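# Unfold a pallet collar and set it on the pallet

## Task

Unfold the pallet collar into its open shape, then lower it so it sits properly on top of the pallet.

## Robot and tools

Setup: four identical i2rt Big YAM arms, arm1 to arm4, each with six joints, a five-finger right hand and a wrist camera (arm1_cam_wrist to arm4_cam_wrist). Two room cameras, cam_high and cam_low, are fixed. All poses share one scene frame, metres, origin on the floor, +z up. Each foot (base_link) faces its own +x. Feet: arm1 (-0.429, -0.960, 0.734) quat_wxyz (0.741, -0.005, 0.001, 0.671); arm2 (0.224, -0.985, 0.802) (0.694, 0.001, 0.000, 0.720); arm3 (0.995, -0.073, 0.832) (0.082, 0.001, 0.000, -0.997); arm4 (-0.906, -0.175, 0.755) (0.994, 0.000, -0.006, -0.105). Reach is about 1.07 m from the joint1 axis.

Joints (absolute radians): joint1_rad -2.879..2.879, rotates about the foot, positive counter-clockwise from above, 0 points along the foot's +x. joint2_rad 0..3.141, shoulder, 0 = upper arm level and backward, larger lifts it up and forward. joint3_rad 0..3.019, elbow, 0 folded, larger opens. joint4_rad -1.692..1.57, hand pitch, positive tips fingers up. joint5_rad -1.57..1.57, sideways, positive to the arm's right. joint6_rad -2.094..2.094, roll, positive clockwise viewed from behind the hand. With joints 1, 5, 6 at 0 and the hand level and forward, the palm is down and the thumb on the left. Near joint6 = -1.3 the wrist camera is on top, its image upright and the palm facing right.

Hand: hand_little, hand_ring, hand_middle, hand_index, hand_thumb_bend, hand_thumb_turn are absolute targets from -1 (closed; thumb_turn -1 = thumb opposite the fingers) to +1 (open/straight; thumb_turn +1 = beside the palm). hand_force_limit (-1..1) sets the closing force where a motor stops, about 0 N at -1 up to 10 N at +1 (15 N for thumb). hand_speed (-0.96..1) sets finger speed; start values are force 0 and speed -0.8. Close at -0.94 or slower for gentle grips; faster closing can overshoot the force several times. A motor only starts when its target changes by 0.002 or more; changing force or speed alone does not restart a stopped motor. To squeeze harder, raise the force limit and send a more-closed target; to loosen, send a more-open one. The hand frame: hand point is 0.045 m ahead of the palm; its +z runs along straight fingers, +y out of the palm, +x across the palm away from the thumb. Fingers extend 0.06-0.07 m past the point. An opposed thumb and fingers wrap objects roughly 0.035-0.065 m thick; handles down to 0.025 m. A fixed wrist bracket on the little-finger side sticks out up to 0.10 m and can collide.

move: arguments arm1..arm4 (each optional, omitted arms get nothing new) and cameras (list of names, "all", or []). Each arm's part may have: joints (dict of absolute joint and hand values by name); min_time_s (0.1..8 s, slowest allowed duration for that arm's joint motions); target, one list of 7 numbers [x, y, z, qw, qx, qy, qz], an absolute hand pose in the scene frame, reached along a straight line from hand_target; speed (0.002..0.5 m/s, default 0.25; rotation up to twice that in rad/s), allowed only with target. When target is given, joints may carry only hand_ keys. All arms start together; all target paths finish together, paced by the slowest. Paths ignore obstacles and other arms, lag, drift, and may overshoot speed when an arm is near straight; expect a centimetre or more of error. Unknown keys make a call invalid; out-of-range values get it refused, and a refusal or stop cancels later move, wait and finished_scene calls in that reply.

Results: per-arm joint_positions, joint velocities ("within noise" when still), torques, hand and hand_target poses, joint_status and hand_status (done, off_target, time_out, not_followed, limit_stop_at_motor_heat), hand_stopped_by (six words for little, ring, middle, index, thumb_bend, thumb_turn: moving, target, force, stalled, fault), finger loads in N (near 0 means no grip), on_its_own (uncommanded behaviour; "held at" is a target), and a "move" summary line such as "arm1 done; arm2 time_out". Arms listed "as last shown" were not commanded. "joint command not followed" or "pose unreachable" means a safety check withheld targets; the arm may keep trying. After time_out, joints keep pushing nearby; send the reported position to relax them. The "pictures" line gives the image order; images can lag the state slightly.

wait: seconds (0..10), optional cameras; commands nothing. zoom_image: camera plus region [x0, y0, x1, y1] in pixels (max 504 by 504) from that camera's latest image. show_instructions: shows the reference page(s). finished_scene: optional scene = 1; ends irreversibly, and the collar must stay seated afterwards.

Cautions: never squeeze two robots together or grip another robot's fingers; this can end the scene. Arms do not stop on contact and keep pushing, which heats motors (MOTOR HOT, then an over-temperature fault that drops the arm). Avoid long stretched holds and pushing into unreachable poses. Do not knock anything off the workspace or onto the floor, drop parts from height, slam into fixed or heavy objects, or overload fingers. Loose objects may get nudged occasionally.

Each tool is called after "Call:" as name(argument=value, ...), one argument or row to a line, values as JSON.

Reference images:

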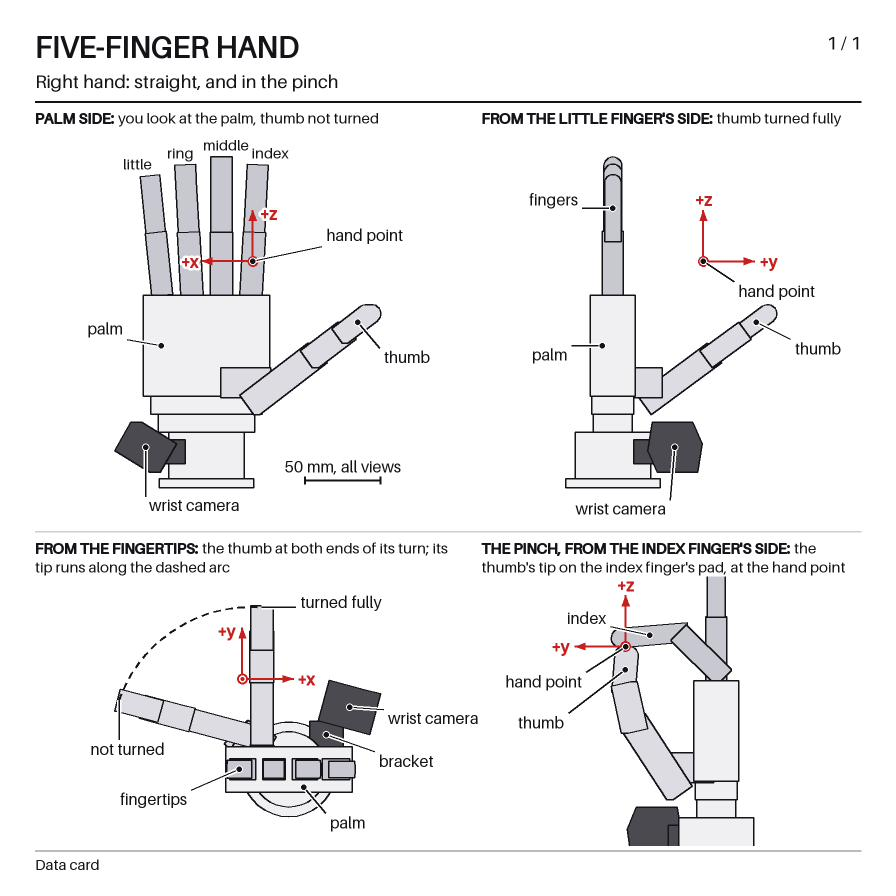

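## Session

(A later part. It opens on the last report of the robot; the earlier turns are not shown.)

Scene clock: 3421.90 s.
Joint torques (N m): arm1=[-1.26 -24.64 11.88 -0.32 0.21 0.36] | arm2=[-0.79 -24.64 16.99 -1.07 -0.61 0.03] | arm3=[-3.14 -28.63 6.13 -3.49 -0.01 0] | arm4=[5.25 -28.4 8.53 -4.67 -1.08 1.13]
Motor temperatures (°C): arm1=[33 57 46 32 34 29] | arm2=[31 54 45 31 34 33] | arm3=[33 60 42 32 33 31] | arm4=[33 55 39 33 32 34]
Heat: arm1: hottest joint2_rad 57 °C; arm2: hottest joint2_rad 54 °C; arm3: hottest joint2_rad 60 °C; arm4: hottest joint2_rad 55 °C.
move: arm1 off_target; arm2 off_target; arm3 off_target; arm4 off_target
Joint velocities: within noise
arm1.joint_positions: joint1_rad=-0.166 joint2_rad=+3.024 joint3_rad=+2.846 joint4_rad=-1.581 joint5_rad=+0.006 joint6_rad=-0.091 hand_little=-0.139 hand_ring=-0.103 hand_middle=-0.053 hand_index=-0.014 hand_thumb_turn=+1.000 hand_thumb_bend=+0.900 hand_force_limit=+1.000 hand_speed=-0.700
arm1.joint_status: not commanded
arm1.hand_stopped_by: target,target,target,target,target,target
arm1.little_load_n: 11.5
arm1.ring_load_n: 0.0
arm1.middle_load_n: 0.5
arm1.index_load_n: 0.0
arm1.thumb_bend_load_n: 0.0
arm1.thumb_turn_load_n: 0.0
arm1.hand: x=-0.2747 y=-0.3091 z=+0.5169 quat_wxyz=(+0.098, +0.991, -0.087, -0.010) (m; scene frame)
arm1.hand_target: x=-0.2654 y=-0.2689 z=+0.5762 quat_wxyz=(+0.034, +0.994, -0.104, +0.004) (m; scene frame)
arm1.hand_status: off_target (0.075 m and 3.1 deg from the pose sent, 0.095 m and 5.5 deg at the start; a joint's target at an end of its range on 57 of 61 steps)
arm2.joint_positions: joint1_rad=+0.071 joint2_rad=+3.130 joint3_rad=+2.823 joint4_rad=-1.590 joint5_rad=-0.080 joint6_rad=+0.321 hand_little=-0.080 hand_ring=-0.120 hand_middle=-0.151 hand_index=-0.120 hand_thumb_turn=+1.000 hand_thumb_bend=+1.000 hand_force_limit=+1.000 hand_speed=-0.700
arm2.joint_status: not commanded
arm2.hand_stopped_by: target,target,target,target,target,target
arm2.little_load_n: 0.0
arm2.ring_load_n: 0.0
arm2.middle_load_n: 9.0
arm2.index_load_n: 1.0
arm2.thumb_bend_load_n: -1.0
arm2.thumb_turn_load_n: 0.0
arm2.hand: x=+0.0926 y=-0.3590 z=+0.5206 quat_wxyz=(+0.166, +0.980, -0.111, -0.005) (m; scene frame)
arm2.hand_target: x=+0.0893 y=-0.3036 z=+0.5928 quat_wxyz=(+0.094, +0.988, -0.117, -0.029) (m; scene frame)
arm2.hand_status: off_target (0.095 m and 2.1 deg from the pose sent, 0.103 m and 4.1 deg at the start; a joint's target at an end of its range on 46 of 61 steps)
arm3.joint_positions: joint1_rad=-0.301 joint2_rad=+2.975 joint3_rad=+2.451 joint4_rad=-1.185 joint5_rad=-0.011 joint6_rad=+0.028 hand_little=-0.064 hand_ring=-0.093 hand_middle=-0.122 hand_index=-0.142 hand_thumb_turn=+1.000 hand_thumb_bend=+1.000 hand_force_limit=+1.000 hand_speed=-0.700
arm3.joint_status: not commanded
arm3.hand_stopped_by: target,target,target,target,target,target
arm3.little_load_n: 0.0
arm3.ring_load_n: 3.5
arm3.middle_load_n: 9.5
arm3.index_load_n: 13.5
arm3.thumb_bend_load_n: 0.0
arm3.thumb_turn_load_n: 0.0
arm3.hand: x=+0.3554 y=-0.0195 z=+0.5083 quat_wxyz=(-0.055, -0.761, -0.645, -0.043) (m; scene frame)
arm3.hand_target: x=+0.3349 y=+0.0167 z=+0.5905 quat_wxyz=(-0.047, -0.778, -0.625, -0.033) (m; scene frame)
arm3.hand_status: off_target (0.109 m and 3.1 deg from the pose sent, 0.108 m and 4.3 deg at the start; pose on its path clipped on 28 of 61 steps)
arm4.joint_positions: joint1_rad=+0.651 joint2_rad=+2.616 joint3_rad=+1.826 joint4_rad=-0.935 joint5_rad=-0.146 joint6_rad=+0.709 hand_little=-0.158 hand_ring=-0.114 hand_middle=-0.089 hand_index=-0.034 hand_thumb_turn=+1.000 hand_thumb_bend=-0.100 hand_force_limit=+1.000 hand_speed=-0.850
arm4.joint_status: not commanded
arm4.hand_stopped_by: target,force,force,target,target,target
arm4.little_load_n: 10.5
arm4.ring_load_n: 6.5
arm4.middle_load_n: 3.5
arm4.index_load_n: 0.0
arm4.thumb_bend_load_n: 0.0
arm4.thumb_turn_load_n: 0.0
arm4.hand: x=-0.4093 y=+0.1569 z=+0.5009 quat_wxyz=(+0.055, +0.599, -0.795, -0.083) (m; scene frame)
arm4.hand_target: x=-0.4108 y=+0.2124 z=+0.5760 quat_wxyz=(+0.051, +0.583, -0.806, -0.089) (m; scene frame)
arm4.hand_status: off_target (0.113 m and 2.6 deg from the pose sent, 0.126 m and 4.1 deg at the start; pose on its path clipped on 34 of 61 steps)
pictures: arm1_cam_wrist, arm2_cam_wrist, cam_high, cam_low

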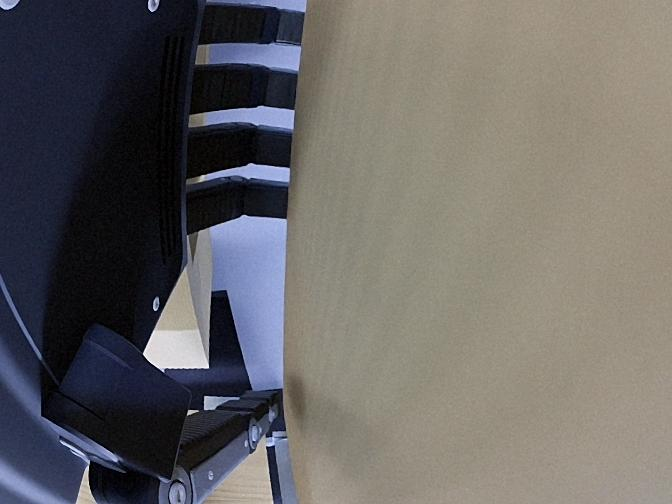

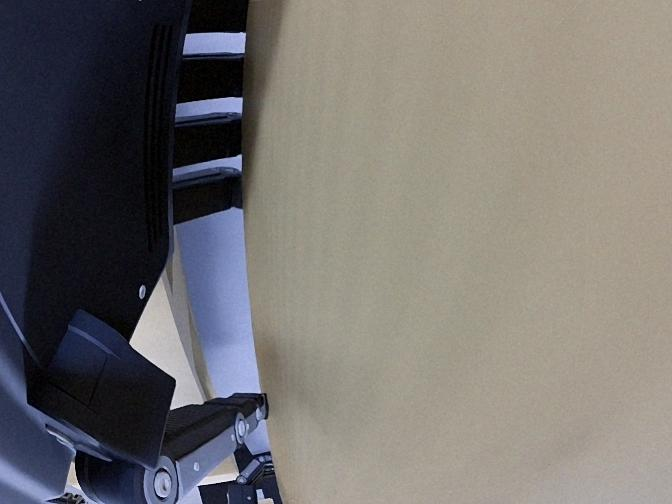

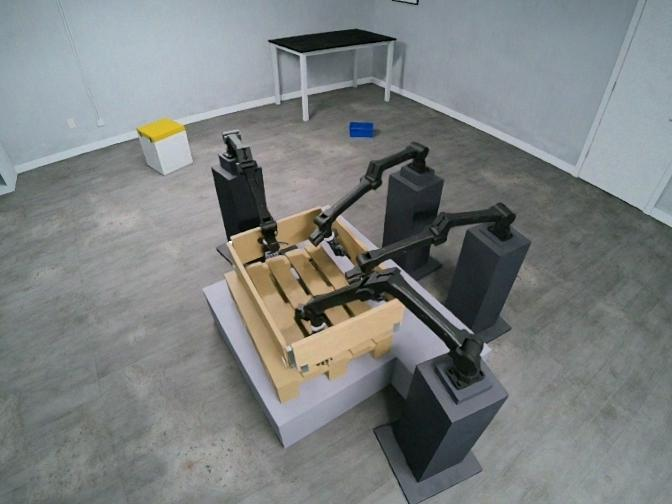

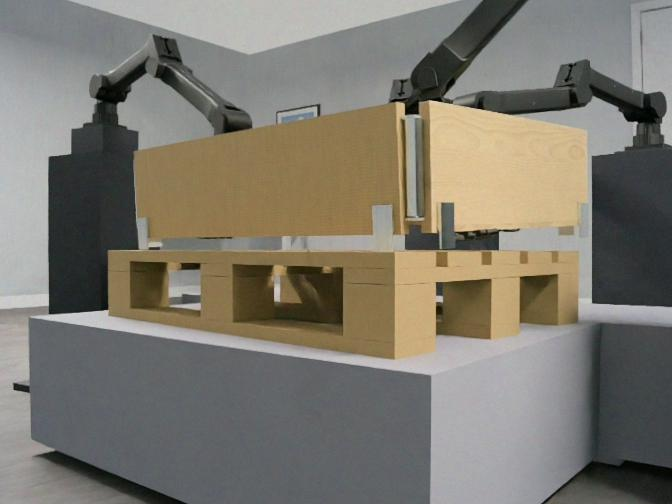

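Call:
move(
  arm3={"target": [0.385, 0.010, 0.600, -0.047, -0.778, -0.625, -0.033], "speed": 0.04},
  arm4={"target": [-0.385, 0.195, 0.592, 0.051, 0.583, -0.806, -0.089], "speed": 0.04},
  cameras=["cam_low", "cam_high", "arm3_cam_wrist", "arm4_cam_wrist"],
)

Call:
zoom_image(
  camera="cam_low",
  region=[360, 190, 620, 300],
)

Call:
zoom_image(
  camera="cam_low",
  region=[60, 140, 320, 300],
)

Call:
zoom_image(
  camera="cam_high",
  region=[210, 190, 430, 410],
)

Scene clock: 3489.13 s.
Joint torques (N m): arm1=[-1.32 -24.7 11.89 -0.69 0.21 0.33] | arm2=[-0.26 -24.7 16.55 -1.06 -0.61 0.04] | arm3=[-3.14 -28.92 2.74 -3.21 -0.06 -0.37] | arm4=[4.54 -29.51 7.12 -5.53 -0.84 0.7]
Motor temperatures (°C): arm1=[33 56 50 31 33 30] | arm2=[31 52 53 31 34 33] | arm3=[33 60 37 32 32 31] | arm4=[33 57 42 33 33 34]
Heat: arm1: hottest joint2_rad 56 °C; arm2: hottest joint3_rad 53 °C; arm3: hottest joint2_rad 60 °C; arm4: hottest joint2_rad 57 °C.
move: arm3 off_target; arm4 off_target
Joint velocities: within noise
arm1, arm2: as last shown
arm1.joint_positions: joint1_rad=-0.173 joint2_rad=+3.024 joint3_rad=+2.846 joint4_rad=-1.570 joint5_rad=+0.006 joint6_rad=-0.086 hand_little=-0.139 hand_ring=-0.103 hand_middle=-0.053 hand_index=-0.014 hand_thumb_turn=+1.000 hand_thumb_bend=+0.900 hand_force_limit=+1.000 hand_speed=-0.700
arm1.little_load_n: 12.0
arm1.ring_load_n: 2.5
arm1.middle_load_n: 0.0
arm1.hand: x=-0.2692 y=-0.3075 z=+0.5157 quat_wxyz=(+0.092, +0.991, -0.093, -0.009) (m; scene frame)
arm1.hand_target: x=-0.2601 y=-0.2701 z=+0.5763 quat_wxyz=(+0.034, +0.994, -0.108, +0.004) (m; scene frame)
arm2.joint_positions: joint1_rad=+0.062 joint2_rad=+3.128 joint3_rad=+2.829 joint4_rad=-1.590 joint5_rad=-0.080 joint6_rad=+0.311 hand_little=-0.080 hand_ring=-0.120 hand_middle=-0.151 hand_index=-0.120 hand_thumb_turn=+1.000 hand_thumb_bend=+1.000 hand_force_limit=+1.000 hand_speed=-0.700
arm2.middle_load_n: 5.5
arm2.thumb_bend_load_n: 0.0
arm2.hand: x=+0.0985 y=-0.3555 z=+0.5231 quat_wxyz=(+0.163, +0.980, -0.111, -0.007) (m; scene frame)
arm2.hand_target: x=+0.0902 y=-0.3031 z=+0.5942 quat_wxyz=(+0.093, +0.989, -0.113, -0.029) (m; scene frame)
arm3.joint_positions: joint1_rad=-0.310 joint2_rad=+2.803 joint3_rad=+2.115 joint4_rad=-0.991 joint5_rad=+0.000 joint6_rad=+0.065 hand_little=-0.064 hand_ring=-0.094 hand_middle=-0.122 hand_index=-0.142 hand_thumb_turn=+1.000 hand_thumb_bend=+0.999 hand_force_limit=+1.000 hand_speed=-0.700
arm3.joint_status: not commanded
arm3.hand_stopped_by: target,target,target,target,target,target
arm3.little_load_n: 0.0
arm3.ring_load_n: 1.5
arm3.middle_load_n: 8.5
arm3.index_load_n: 12.5
arm3.thumb_bend_load_n: -5.0
arm3.thumb_turn_load_n: 1.0
arm3.hand: x=+0.3874 y=-0.0183 z=+0.5196 quat_wxyz=(-0.041, -0.776, -0.628, -0.038) (m; scene frame)
arm3.hand_target: x=+0.3826 y=+0.0102 z=+0.5913 quat_wxyz=(-0.044, -0.779, -0.624, -0.036) (m; scene frame)
arm3.hand_status: off_target (0.085 m and 1.0 deg from the pose sent, 0.101 m and 3.3 deg at the start)
arm4.joint_positions: joint1_rad=+0.615 joint2_rad=+2.642 joint3_rad=+1.918 joint4_rad=-0.956 joint5_rad=-0.146 joint6_rad=+0.709 hand_little=-0.158 hand_ring=-0.114 hand_middle=-0.089 hand_index=-0.034 hand_thumb_turn=+1.000 hand_thumb_bend=-0.100 hand_force_limit=+1.000 hand_speed=-0.850
arm4.joint_status: not commanded
arm4.hand_stopped_by: target,force,force,target,target,target
arm4.little_load_n: 11.0
arm4.ring_load_n: 6.0
arm4.middle_load_n: 3.0
arm4.index_load_n: 0.5
arm4.thumb_bend_load_n: 0.0
arm4.thumb_turn_load_n: 0.0
arm4.hand: x=-0.3683 y=+0.1511 z=+0.5076 quat_wxyz=(+0.032, +0.586, -0.806, -0.079) (m; scene frame)
arm4.hand_target: x=-0.3831 y=+0.1937 z=+0.5830 quat_wxyz=(+0.047, +0.583, -0.806, -0.088) (m; scene frame)
arm4.hand_status: off_target (0.097 m and 2.5 deg from the pose sent, 0.102 m and 2.4 deg at the start)
pictures: arm3_cam_wrist, arm4_cam_wrist, cam_high, cam_low

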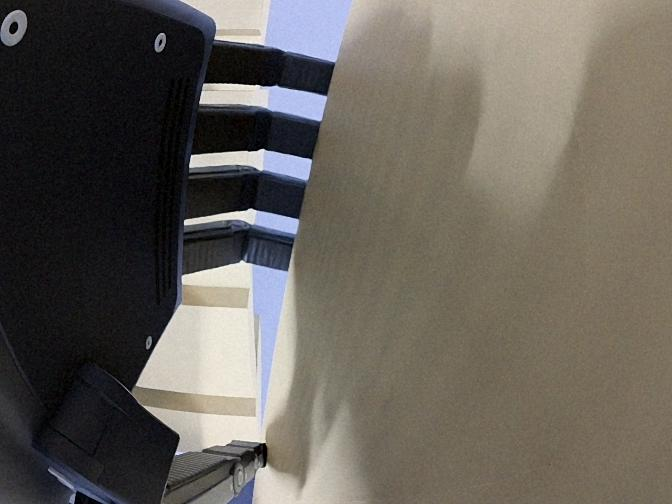

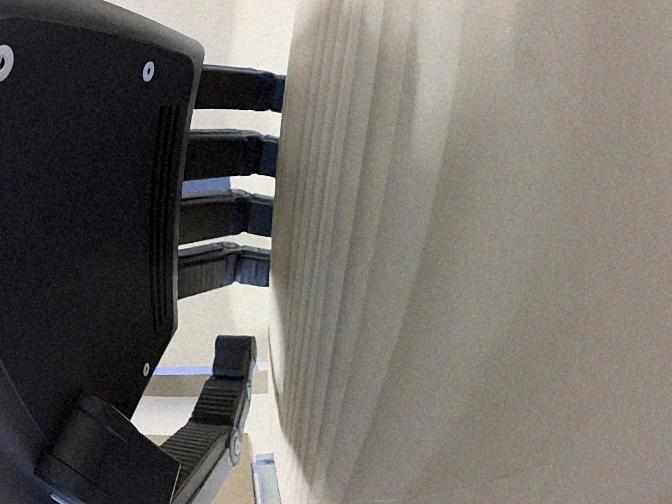

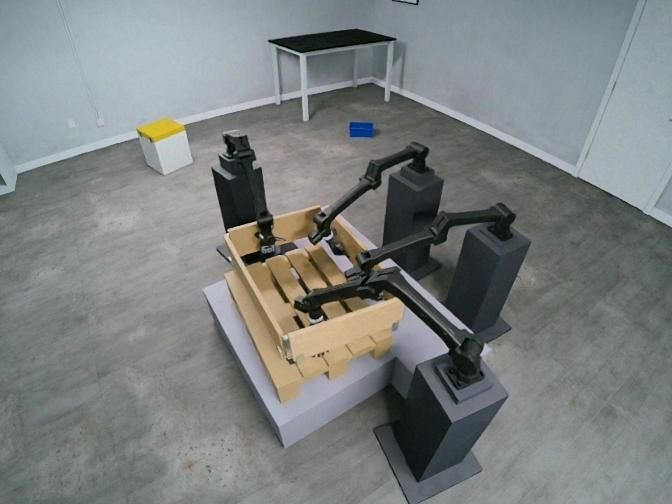

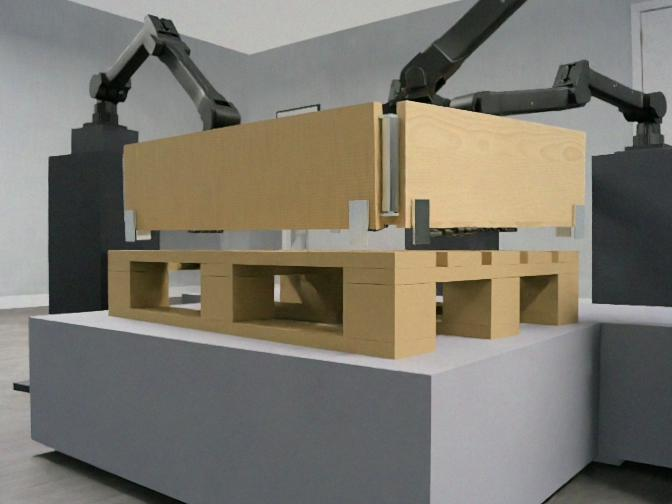

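Scaled by 1.938 from the camera's 672x504 image, which has a finer 960x720 frame.

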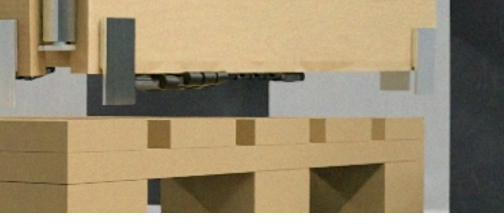

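Scaled by 1.938 from the camera's 672x504 image, which has a finer 960x720 frame.

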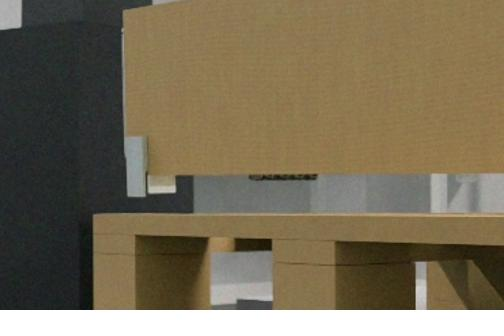

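Scaled by 2.291 from the camera's 672x504 image, which has a finer 960x720 frame.

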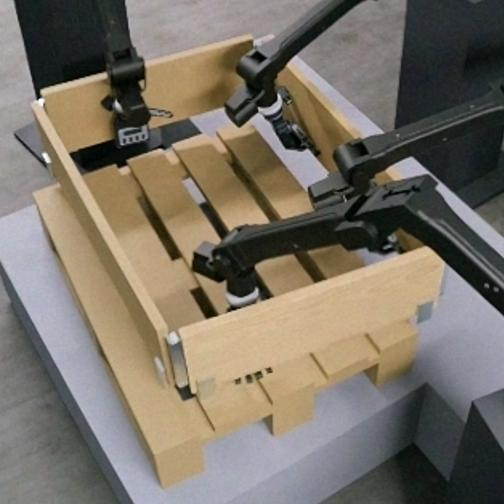

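Call:
move(
  arm3={"target": [0.352, 0.020, 0.600, -0.047, -0.778, -0.625, -0.033], "speed": 0.04},
  arm4={"target": [-0.408, 0.205, 0.592, 0.051, 0.583, -0.806, -0.089], "speed": 0.04},
  cameras=["cam_low", "cam_high", "arm3_cam_wrist", "arm4_cam_wrist"],
)

Call:
zoom_image(
  camera="cam_low",
  region=[360, 190, 620, 300],
)

Call:
zoom_image(
  camera="cam_low",
  region=[60, 140, 320, 300],
)

Call:
zoom_image(
  camera="cam_high",
  region=[210, 190, 430, 410],
)

Scene clock: 3501.47 s.
Joint torques (N m): arm1=[-1.2 -24.82 11.92 -0.68 0.21 0.31] | arm2=[-0.21 -24.7 16.55 -1.17 -0.6 0.11] | arm3=[-4.31 -26.46 9.55 -5.19 -0.05 -0.09] | arm4=[5.01 -30.86 3.81 -3.82 -1.05 0.8]
Motor temperatures (°C): arm1=[33 57 50 31 33 30] | arm2=[31 53 52 31 34 33] | arm3=[33 59 37 32 32 31] | arm4=[33 55 41 34 33 34]
Heat: arm1: hottest joint2_rad 57 °C; arm2: hottest joint2_rad 53 °C; arm3: hottest joint2_rad 59 °C; arm4: hottest joint2_rad 55 °C.
move: arm3 off_target; arm4 off_target
Joint velocities: within noise
arm1, arm2: as last shown
arm1.joint_positions: joint1_rad=-0.172 joint2_rad=+3.026 joint3_rad=+2.846 joint4_rad=-1.570 joint5_rad=+0.006 joint6_rad=-0.085 hand_little=-0.139 hand_ring=-0.103 hand_middle=-0.053 hand_index=-0.014 hand_thumb_turn=+1.000 hand_thumb_bend=+0.900 hand_force_limit=+1.000 hand_speed=-0.700
arm1.hand: x=-0.2704 y=-0.3077 z=+0.5147 quat_wxyz=(+0.093, +0.991, -0.093, -0.009) (m; scene frame)
arm1.hand_target: x=-0.2612 y=-0.2700 z=+0.5761 quat_wxyz=(+0.034, +0.994, -0.107, +0.004) (m; scene frame)
arm2.joint_positions: joint1_rad=+0.065 joint2_rad=+3.130 joint3_rad=+2.829 joint4_rad=-1.587 joint5_rad=-0.082 joint6_rad=+0.305 hand_little=-0.080 hand_ring=-0.120 hand_middle=-0.151 hand_index=-0.120 hand_thumb_turn=+1.000 hand_thumb_bend=+1.000 hand_force_limit=+1.000 hand_speed=-0.700
arm2.middle_load_n: 6.5
arm2.index_load_n: 1.5
arm2.thumb_bend_load_n: -0.5
arm2.hand: x=+0.0966 y=-0.3560 z=+0.5219 quat_wxyz=(+0.162, +0.981, -0.107, -0.008) (m; scene frame)
arm2.hand_target: x=+0.0879 y=-0.3040 z=+0.5932 quat_wxyz=(+0.094, +0.989, -0.112, -0.030) (m; scene frame)
arm3.joint_positions: joint1_rad=-0.310 joint2_rad=+2.871 joint3_rad=+2.253 joint4_rad=-1.059 joint5_rad=-0.011 joint6_rad=+0.024 hand_little=-0.064 hand_ring=-0.094 hand_middle=-0.122 hand_index=-0.142 hand_thumb_turn=+1.000 hand_thumb_bend=+1.000 hand_force_limit=+1.000 hand_speed=-0.700
arm3.joint_status: not commanded
arm3.hand_stopped_by: target,target,target,target,target,target
arm3.little_load_n: 0.0
arm3.ring_load_n: 2.5
arm3.middle_load_n: 11.5
arm3.index_load_n: 15.0
arm3.thumb_bend_load_n: -0.5
arm3.thumb_turn_load_n: 0.0
arm3.hand: x=+0.3686 y=-0.0152 z=+0.5154 quat_wxyz=(-0.044, -0.763, -0.644, -0.032) (m; scene frame)
arm3.hand_target: x=+0.3518 y=+0.0187 z=+0.5925 quat_wxyz=(-0.046, -0.776, -0.629, -0.031) (m; scene frame)
arm3.hand_status: off_target (0.093 m and 2.7 deg from the pose sent, 0.096 m and 1.0 deg at the start)
arm4.joint_positions: joint1_rad=+0.632 joint2_rad=+2.642 joint3_rad=+1.881 joint4_rad=-0.956 joint5_rad=-0.146 joint6_rad=+0.717 hand_little=-0.158 hand_ring=-0.114 hand_middle=-0.090 hand_index=-0.034 hand_thumb_turn=+1.000 hand_thumb_bend=-0.100 hand_force_limit=+1.000 hand_speed=-0.850
arm4.joint_status: not commanded
arm4.hand_stopped_by: target,force,force,target,target,target
arm4.little_load_n: 11.0
arm4.ring_load_n: 6.0
arm4.middle_load_n: 2.0
arm4.index_load_n: 0.0
arm4.thumb_bend_load_n: 0.0
arm4.thumb_turn_load_n: 0.0
arm4.hand: x=-0.3905 y=+0.1527 z=+0.4991 quat_wxyz=(+0.051, +0.588, -0.803, -0.082) (m; scene frame)
arm4.hand_target: x=-0.4053 y=+0.1994 z=+0.5755 quat_wxyz=(+0.050, +0.584, -0.805, -0.090) (m; scene frame)
arm4.hand_status: off_target (0.108 m and 1.1 deg from the pose sent, 0.108 m and 2.5 deg at the start; pose on its path clipped on 26 of 42 steps)
pictures: arm3_cam_wrist, arm4_cam_wrist, cam_high, cam_low

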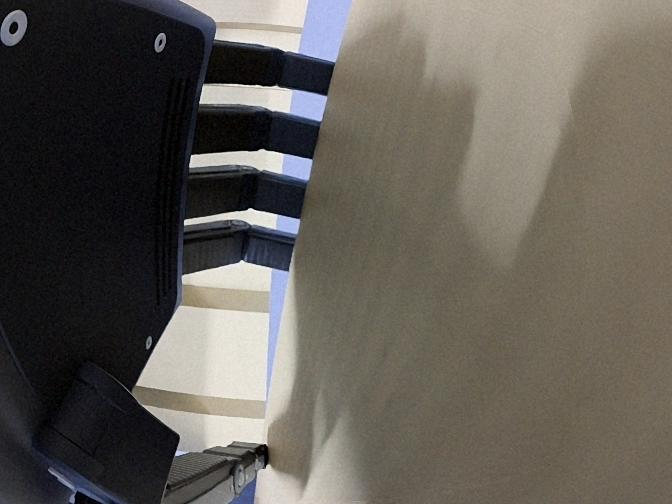

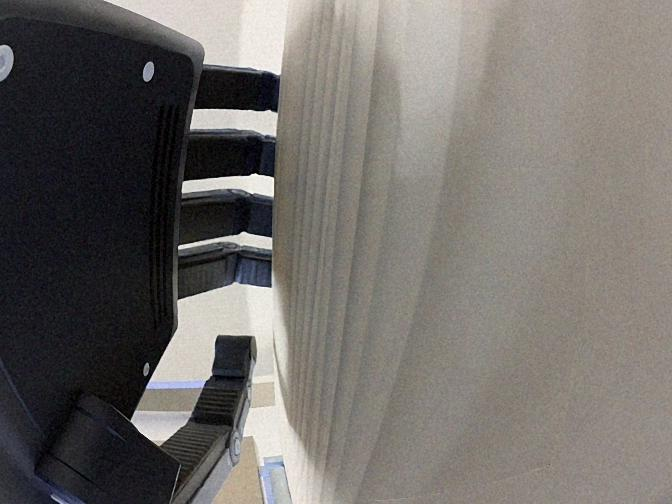

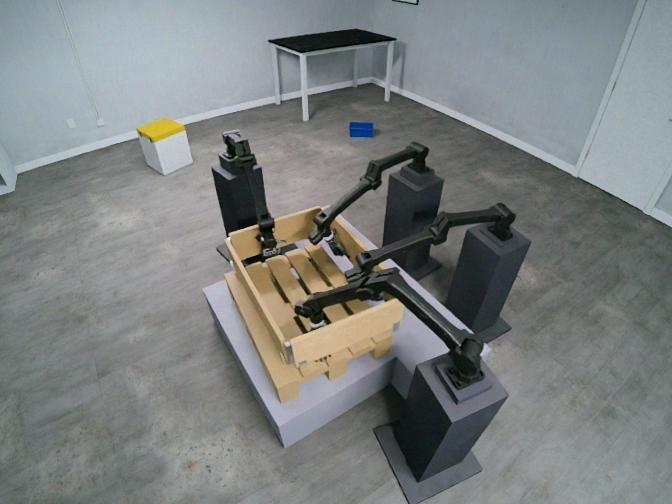

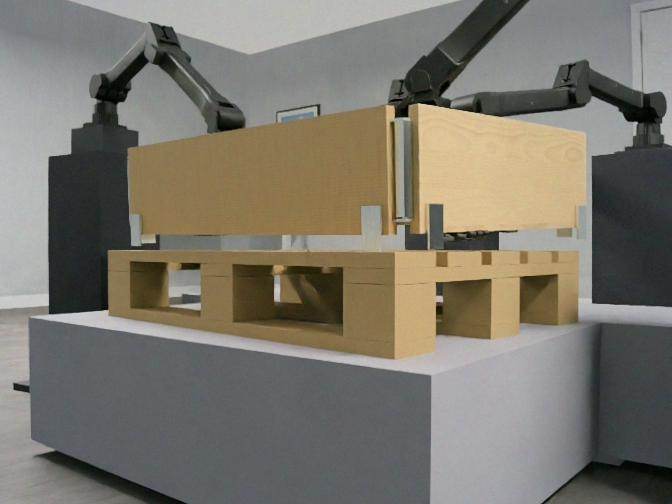

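Scaled by 1.938 from the camera's 672x504 image, which has a finer 960x720 frame.

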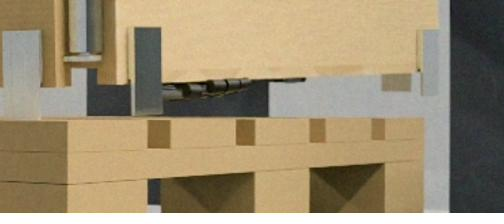

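Scaled by 1.938 from the camera's 672x504 image, which has a finer 960x720 frame.

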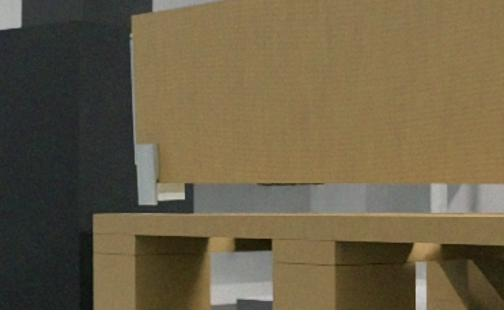

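Scaled by 2.291 from the camera's 672x504 image, which has a finer 960x720 frame.

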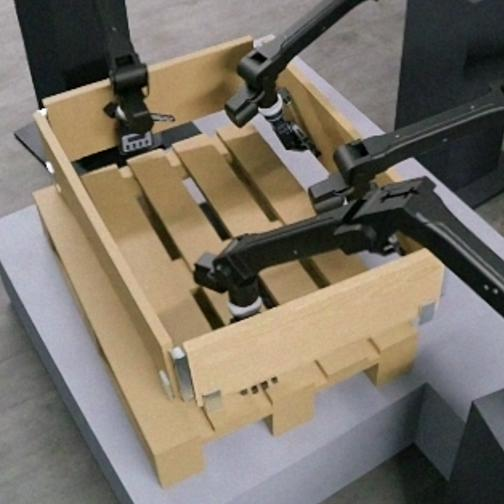

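Call:
move(
  arm3={"target": [0.335, 0.005, 0.605, -0.046, -0.776, -0.629, -0.031], "speed": 0.04},
  arm4={"target": [-0.430, 0.175, 0.590, 0.050, 0.584, -0.805, -0.090], "speed": 0.04},
  cameras=["cam_low", "cam_high"],
)

Call:
zoom_image(
  camera="cam_low",
  region=[360, 190, 620, 300],
)

Call:
zoom_image(
  camera="cam_low",
  region=[60, 140, 320, 300],
)

Call:
zoom_image(
  camera="cam_high",
  region=[210, 190, 430, 410],
)

Scene clock: 3516.80 s.
Joint torques (N m): arm1=[-1.26 -24.82 11.9 -0.51 0.23 0.1] | arm2=[-0.32 -24.76 16.55 -1.24 -0.48 0.08] | arm3=[-2.08 -26.93 9.48 -5.23 -0.41 0.4] | arm4=[3.43 -30.74 1.55 -3.64 -0.87 0.68]
Motor temperatures (°C): arm1=[33 59 50 31 33 30] | arm2=[31 53 53 31 34 33] | arm3=[33 61 38 32 32 31] | arm4=[33 55 40 33 34 34]
Heat: arm1: hottest joint2_rad 59 °C; arm2: hottest joint2_rad 53 °C; arm3: hottest joint2_rad 61 °C; arm4: hottest joint2_rad 55 °C.
move: arm3 off_target; arm4 off_target
Joint velocities: within noise
arm1, arm2: as last shown
arm1.joint_positions: joint1_rad=-0.166 joint2_rad=+3.027 joint3_rad=+2.846 joint4_rad=-1.575 joint5_rad=+0.006 joint6_rad=-0.057 hand_little=-0.139 hand_ring=-0.103 hand_middle=-0.053 hand_index=-0.014 hand_thumb_turn=+1.000 hand_thumb_bend=+0.900 hand_force_limit=+1.000 hand_speed=-0.700
arm1.little_load_n: 9.0
arm1.ring_load_n: 2.0
arm1.hand: x=-0.2764 y=-0.3073 z=+0.5140 quat_wxyz=(+0.096, +0.990, -0.103, -0.008) (m; scene frame)
arm1.hand_target: x=-0.2658 y=-0.2687 z=+0.5754 quat_wxyz=(+0.034, +0.994, -0.108, +0.005) (m; scene frame)
arm2.joint_positions: joint1_rad=+0.073 joint2_rad=+3.128 joint3_rad=+2.829 joint4_rad=-1.584 joint5_rad=-0.085 joint6_rad=+0.313 hand_little=-0.080 hand_ring=-0.120 hand_middle=-0.151 hand_index=-0.120 hand_thumb_turn=+1.000 hand_thumb_bend=+1.000 hand_force_limit=+1.000 hand_speed=-0.700
arm2.index_load_n: 2.0
arm2.thumb_bend_load_n: 0.0
arm2.hand: x=+0.0907 y=-0.3553 z=+0.5225 quat_wxyz=(+0.160, +0.981, -0.107, -0.009) (m; scene frame)
arm2.hand_target: x=+0.0835 y=-0.3039 z=+0.5942 quat_wxyz=(+0.093, +0.989, -0.111, -0.030) (m; scene frame)
arm3.joint_positions: joint1_rad=-0.305 joint2_rad=+2.908 joint3_rad=+2.358 joint4_rad=-1.100 joint5_rad=+0.000 joint6_rad=-0.011 hand_little=-0.064 hand_ring=-0.094 hand_middle=-0.122 hand_index=-0.142 hand_thumb_turn=+1.000 hand_thumb_bend=+1.000 hand_force_limit=+1.000 hand_speed=-0.700
arm3.joint_status: not commanded
arm3.hand_stopped_by: target,target,target,target,target,target
arm3.little_load_n: 0.0
arm3.ring_load_n: 1.0
arm3.middle_load_n: 11.5
arm3.index_load_n: 17.0
arm3.thumb_bend_load_n: -1.0
arm3.thumb_turn_load_n: 0.0
arm3.hand: x=+0.3481 y=-0.0110 z=+0.5203 quat_wxyz=(-0.031, -0.751, -0.659, -0.027) (m; scene frame)
arm3.hand_target: x=+0.3326 y=+0.0048 z=+0.5975 quat_wxyz=(-0.040, -0.776, -0.629, -0.027) (m; scene frame)
arm3.hand_status: off_target (0.087 m and 4.9 deg from the pose sent, 0.098 m and 2.2 deg at the start)
arm4.joint_positions: joint1_rad=+0.632 joint2_rad=+2.576 joint3_rad=+1.759 joint4_rad=-0.893 joint5_rad=-0.151 joint6_rad=+0.709 hand_little=-0.158 hand_ring=-0.114 hand_middle=-0.090 hand_index=-0.034 hand_thumb_turn=+1.000 hand_thumb_bend=-0.100 hand_force_limit=+1.000 hand_speed=-0.850
arm4.joint_status: not commanded
arm4.hand_stopped_by: target,force,force,target,target,target
arm4.little_load_n: 11.0
arm4.ring_load_n: 5.5
arm4.middle_load_n: 1.5
arm4.index_load_n: 0.0
arm4.thumb_bend_load_n: 0.0
arm4.thumb_turn_load_n: 0.0
arm4.hand: x=-0.4119 y=+0.1439 z=+0.5074 quat_wxyz=(+0.047, +0.591, -0.801, -0.084) (m; scene frame)
arm4.hand_target: x=-0.4278 y=+0.1746 z=+0.5800 quat_wxyz=(+0.050, +0.585, -0.804, -0.091) (m; scene frame)
arm4.hand_status: off_target (0.090 m and 1.3 deg from the pose sent, 0.102 m and 1.1 deg at the start)
pictures: cam_high, cam_low

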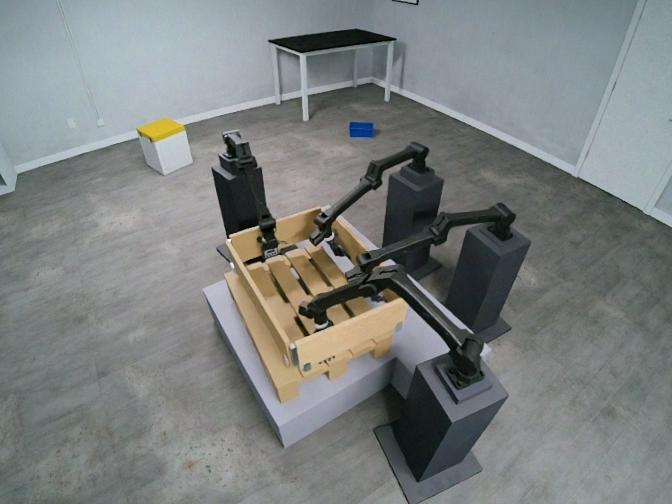

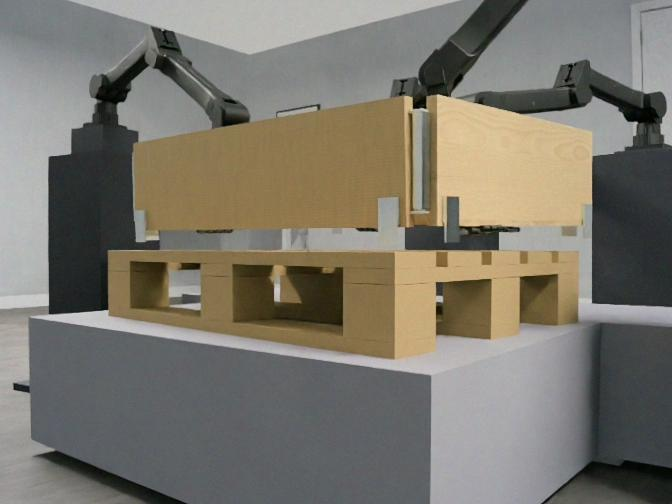

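Scaled by 1.938 from the camera's 672x504 image, which has a finer 960x720 frame.

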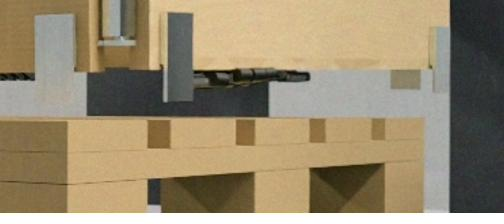

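Scaled by 1.938 from the camera's 672x504 image, which has a finer 960x720 frame.

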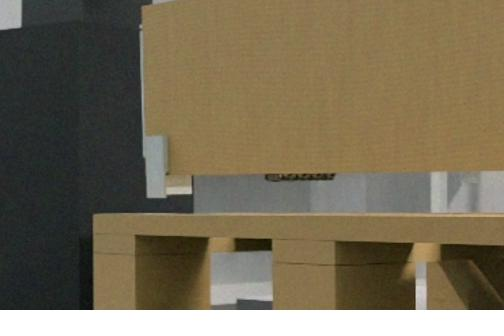

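Scaled by 2.291 from the camera's 672x504 image, which has a finer 960x720 frame.

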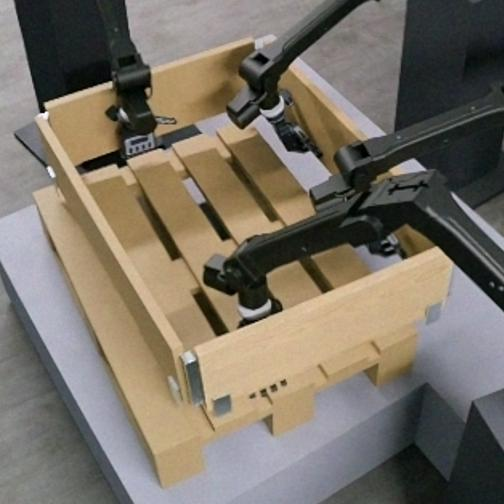

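Call:
move(
  arm3={"target": [0.330, 0.012, 0.575, -0.046, -0.776, -0.629, -0.031], "speed": 0.04},
  arm4={"target": [-0.446, 0.180, 0.572, 0.050, 0.584, -0.805, -0.090], "speed": 0.04},
  cameras=["cam_low", "cam_high"],
)

Call:
zoom_image(
  camera="cam_low",
  region=[360, 190, 620, 300],
)

Call:
zoom_image(
  camera="cam_low",
  region=[60, 140, 320, 300],
)

Call:
zoom_image(
  camera="cam_high",
  region=[210, 190, 430, 410],
)

Scene clock: 3534.20 s.
Joint torques (N m): arm1=[-1.14 -25.17 11.9 -0.55 0.28 0.07] | arm2=[-0.67 -24.94 16.53 -1.36 -0.43 0.08] | arm3=[-3.43 -25.41 9.48 -4.79 -0.21 0.46] | arm4=[4.72 -29.63 1.06 -2.89 -1.14 0.83]
Motor temperatures (°C): arm1=[33 58 51 31 33 29] | arm2=[31 53 53 31 34 33] | arm3=[33 59 37 32 32 31] | arm4=[33 52 39 33 33 34]
Heat: arm1: hottest joint2_rad 58 °C; arm2: hottest joint2_rad 53 °C; arm3: hottest joint2_rad 59 °C; arm4: hottest joint2_rad 52 °C.
move: arm3 off_target; arm4 off_target
Joint velocities: within noise
arm1, arm2: as last shown
arm1.joint_positions: joint1_rad=-0.166 joint2_rad=+3.032 joint3_rad=+2.846 joint4_rad=-1.575 joint5_rad=+0.005 joint6_rad=-0.054 hand_little=-0.139 hand_ring=-0.103 hand_middle=-0.053 hand_index=-0.014 hand_thumb_turn=+1.000 hand_thumb_bend=+0.900 hand_force_limit=+1.000 hand_speed=-0.700
arm1.little_load_n: 10.5
arm1.ring_load_n: 4.0
arm1.hand: x=-0.2772 y=-0.3086 z=+0.5110 quat_wxyz=(+0.098, +0.990, -0.105, -0.009) (m; scene frame)
arm1.hand_target: x=-0.2658 y=-0.2687 z=+0.5755 quat_wxyz=(+0.034, +0.994, -0.108, +0.004) (m; scene frame)
arm2.joint_positions: joint1_rad=+0.078 joint2_rad=+3.134 joint3_rad=+2.829 joint4_rad=-1.581 joint5_rad=-0.087 joint6_rad=+0.308 hand_little=-0.080 hand_ring=-0.120 hand_middle=-0.151 hand_index=-0.120 hand_thumb_turn=+1.000 hand_thumb_bend=+1.000 hand_force_limit=+1.000 hand_speed=-0.700
arm2.middle_load_n: 7.0
arm2.index_load_n: 2.5
arm2.hand: x=+0.0879 y=-0.3580 z=+0.5185 quat_wxyz=(+0.162, +0.981, -0.102, -0.009) (m; scene frame)
arm2.hand_target: x=+0.0836 y=-0.3046 z=+0.5931 quat_wxyz=(+0.094, +0.989, -0.109, -0.030) (m; scene frame)
arm3.joint_positions: joint1_rad=-0.304 joint2_rad=+2.968 joint3_rad=+2.464 joint4_rad=-1.126 joint5_rad=-0.011 joint6_rad=-0.022 hand_little=-0.064 hand_ring=-0.094 hand_middle=-0.122 hand_index=-0.142 hand_thumb_turn=+1.000 hand_thumb_bend=+1.000 hand_force_limit=+1.000 hand_speed=-0.700
arm3.joint_status: not commanded
arm3.hand_stopped_by: target,target,target,target,target,target
arm3.little_load_n: 0.0
arm3.ring_load_n: 0.5
arm3.middle_load_n: 8.5
arm3.index_load_n: 14.0
arm3.thumb_bend_load_n: 0.0
arm3.thumb_turn_load_n: 0.0
arm3.hand: x=+0.3336 y=-0.0114 z=+0.5112 quat_wxyz=(-0.027, -0.747, -0.664, -0.016) (m; scene frame)
arm3.hand_target: x=+0.3277 y=+0.0113 z=+0.5704 quat_wxyz=(-0.041, -0.776, -0.629, -0.026) (m; scene frame)
arm3.hand_status: off_target (0.068 m and 5.9 deg from the pose sent, 0.062 m and 4.9 deg at the start)
arm4.joint_positions: joint1_rad=+0.633 joint2_rad=+2.571 joint3_rad=+1.713 joint4_rad=-0.859 joint5_rad=-0.145 joint6_rad=+0.708 hand_little=-0.158 hand_ring=-0.114 hand_middle=-0.090 hand_index=-0.034 hand_thumb_turn=+1.000 hand_thumb_bend=-0.100 hand_force_limit=+1.000 hand_speed=-0.850
arm4.joint_status: not commanded
arm4.hand_stopped_by: target,force,force,target,target,target
arm4.little_load_n: 11.0
arm4.ring_load_n: 6.5
arm4.middle_load_n: 3.0
arm4.index_load_n: 0.0
arm4.thumb_bend_load_n: 0.0
arm4.thumb_turn_load_n: 0.0
arm4.hand: x=-0.4251 y=+0.1376 z=+0.4983 quat_wxyz=(+0.052, +0.593, -0.800, -0.082) (m; scene frame)
arm4.hand_target: x=-0.4448 y=+0.1772 z=+0.5630 quat_wxyz=(+0.052, +0.586, -0.804, -0.091) (m; scene frame)
arm4.hand_status: off_target (0.088 m and 1.5 deg from the pose sent, 0.081 m and 1.3 deg at the start)
pictures: cam_high, cam_low

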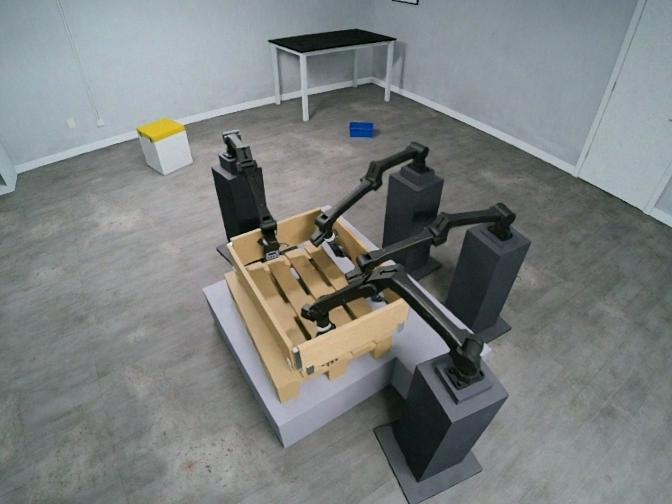

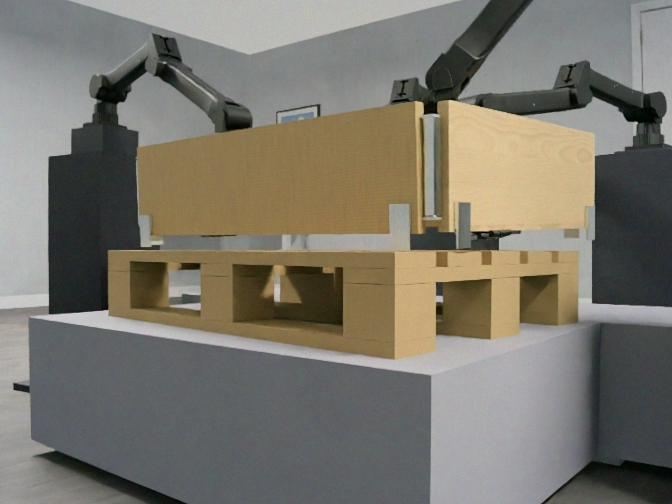

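Scaled by 1.938 from the camera's 672x504 image, which has a finer 960x720 frame.

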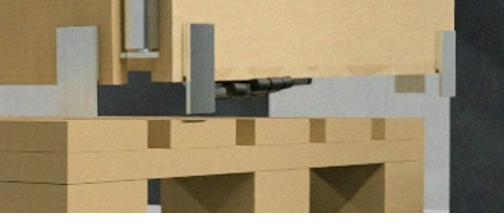

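Scaled by 1.938 from the camera's 672x504 image, which has a finer 960x720 frame.

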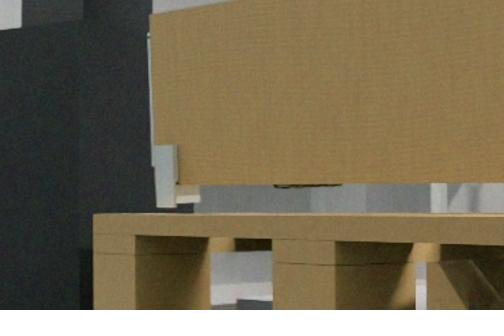

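Scaled by 2.291 from the camera's 672x504 image, which has a finer 960x720 frame.

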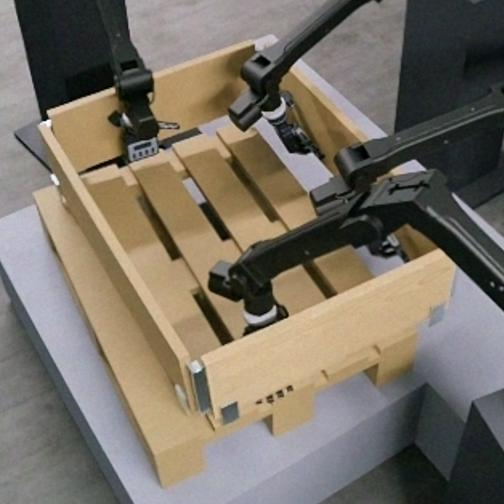

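Call:
zoom_image(
  camera="cam_high",
  region=[265, 325, 345, 405],
)

Call:
zoom_image(
  camera="cam_high",
  region=[215, 225, 275, 285],
)

Call:
zoom_image(
  camera="cam_high",
  region=[360, 275, 430, 345],
)

Call:
zoom_image(
  camera="cam_high",
  region=[295, 185, 375, 265],
)

Scaled by 6.300 from the camera's 672x504 image, which has a finer 960x720 frame.

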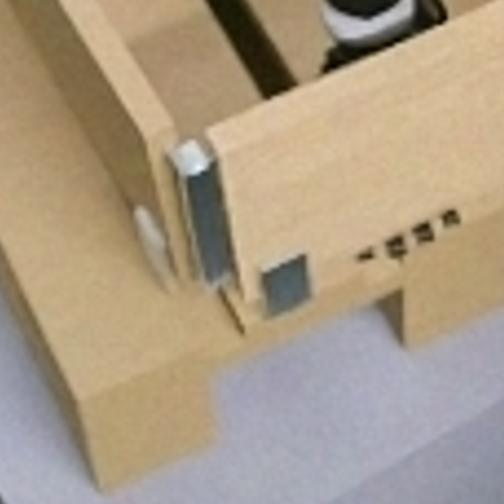

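Scaled by 8.400 from the camera's 672x504 image, which has a finer 960x720 frame.

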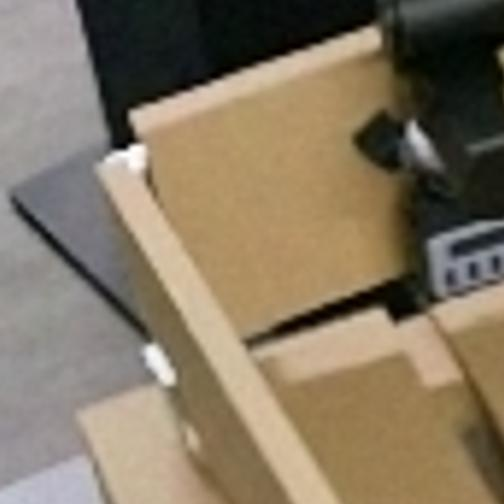

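Scaled by 7.200 from the camera's 672x504 image, which has a finer 960x720 frame.

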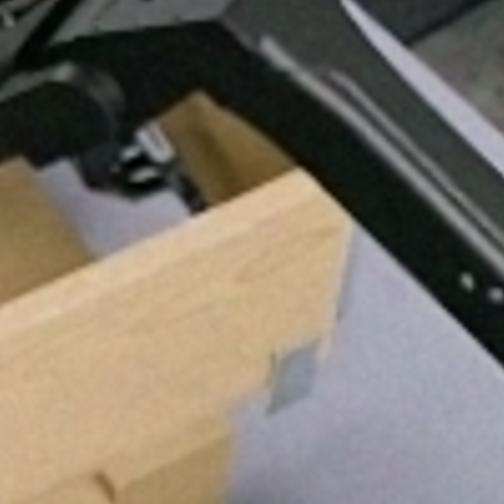

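Scaled by 6.300 from the camera's 672x504 image, which has a finer 960x720 frame.

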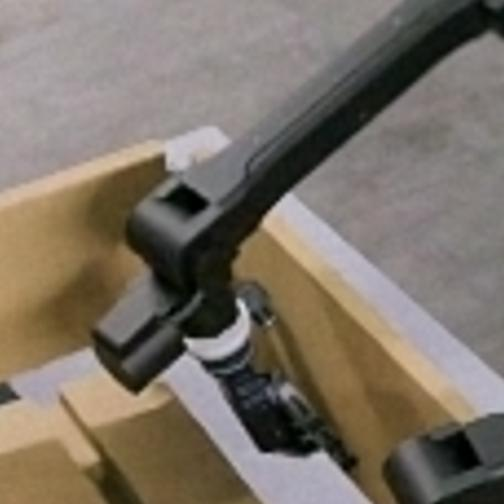

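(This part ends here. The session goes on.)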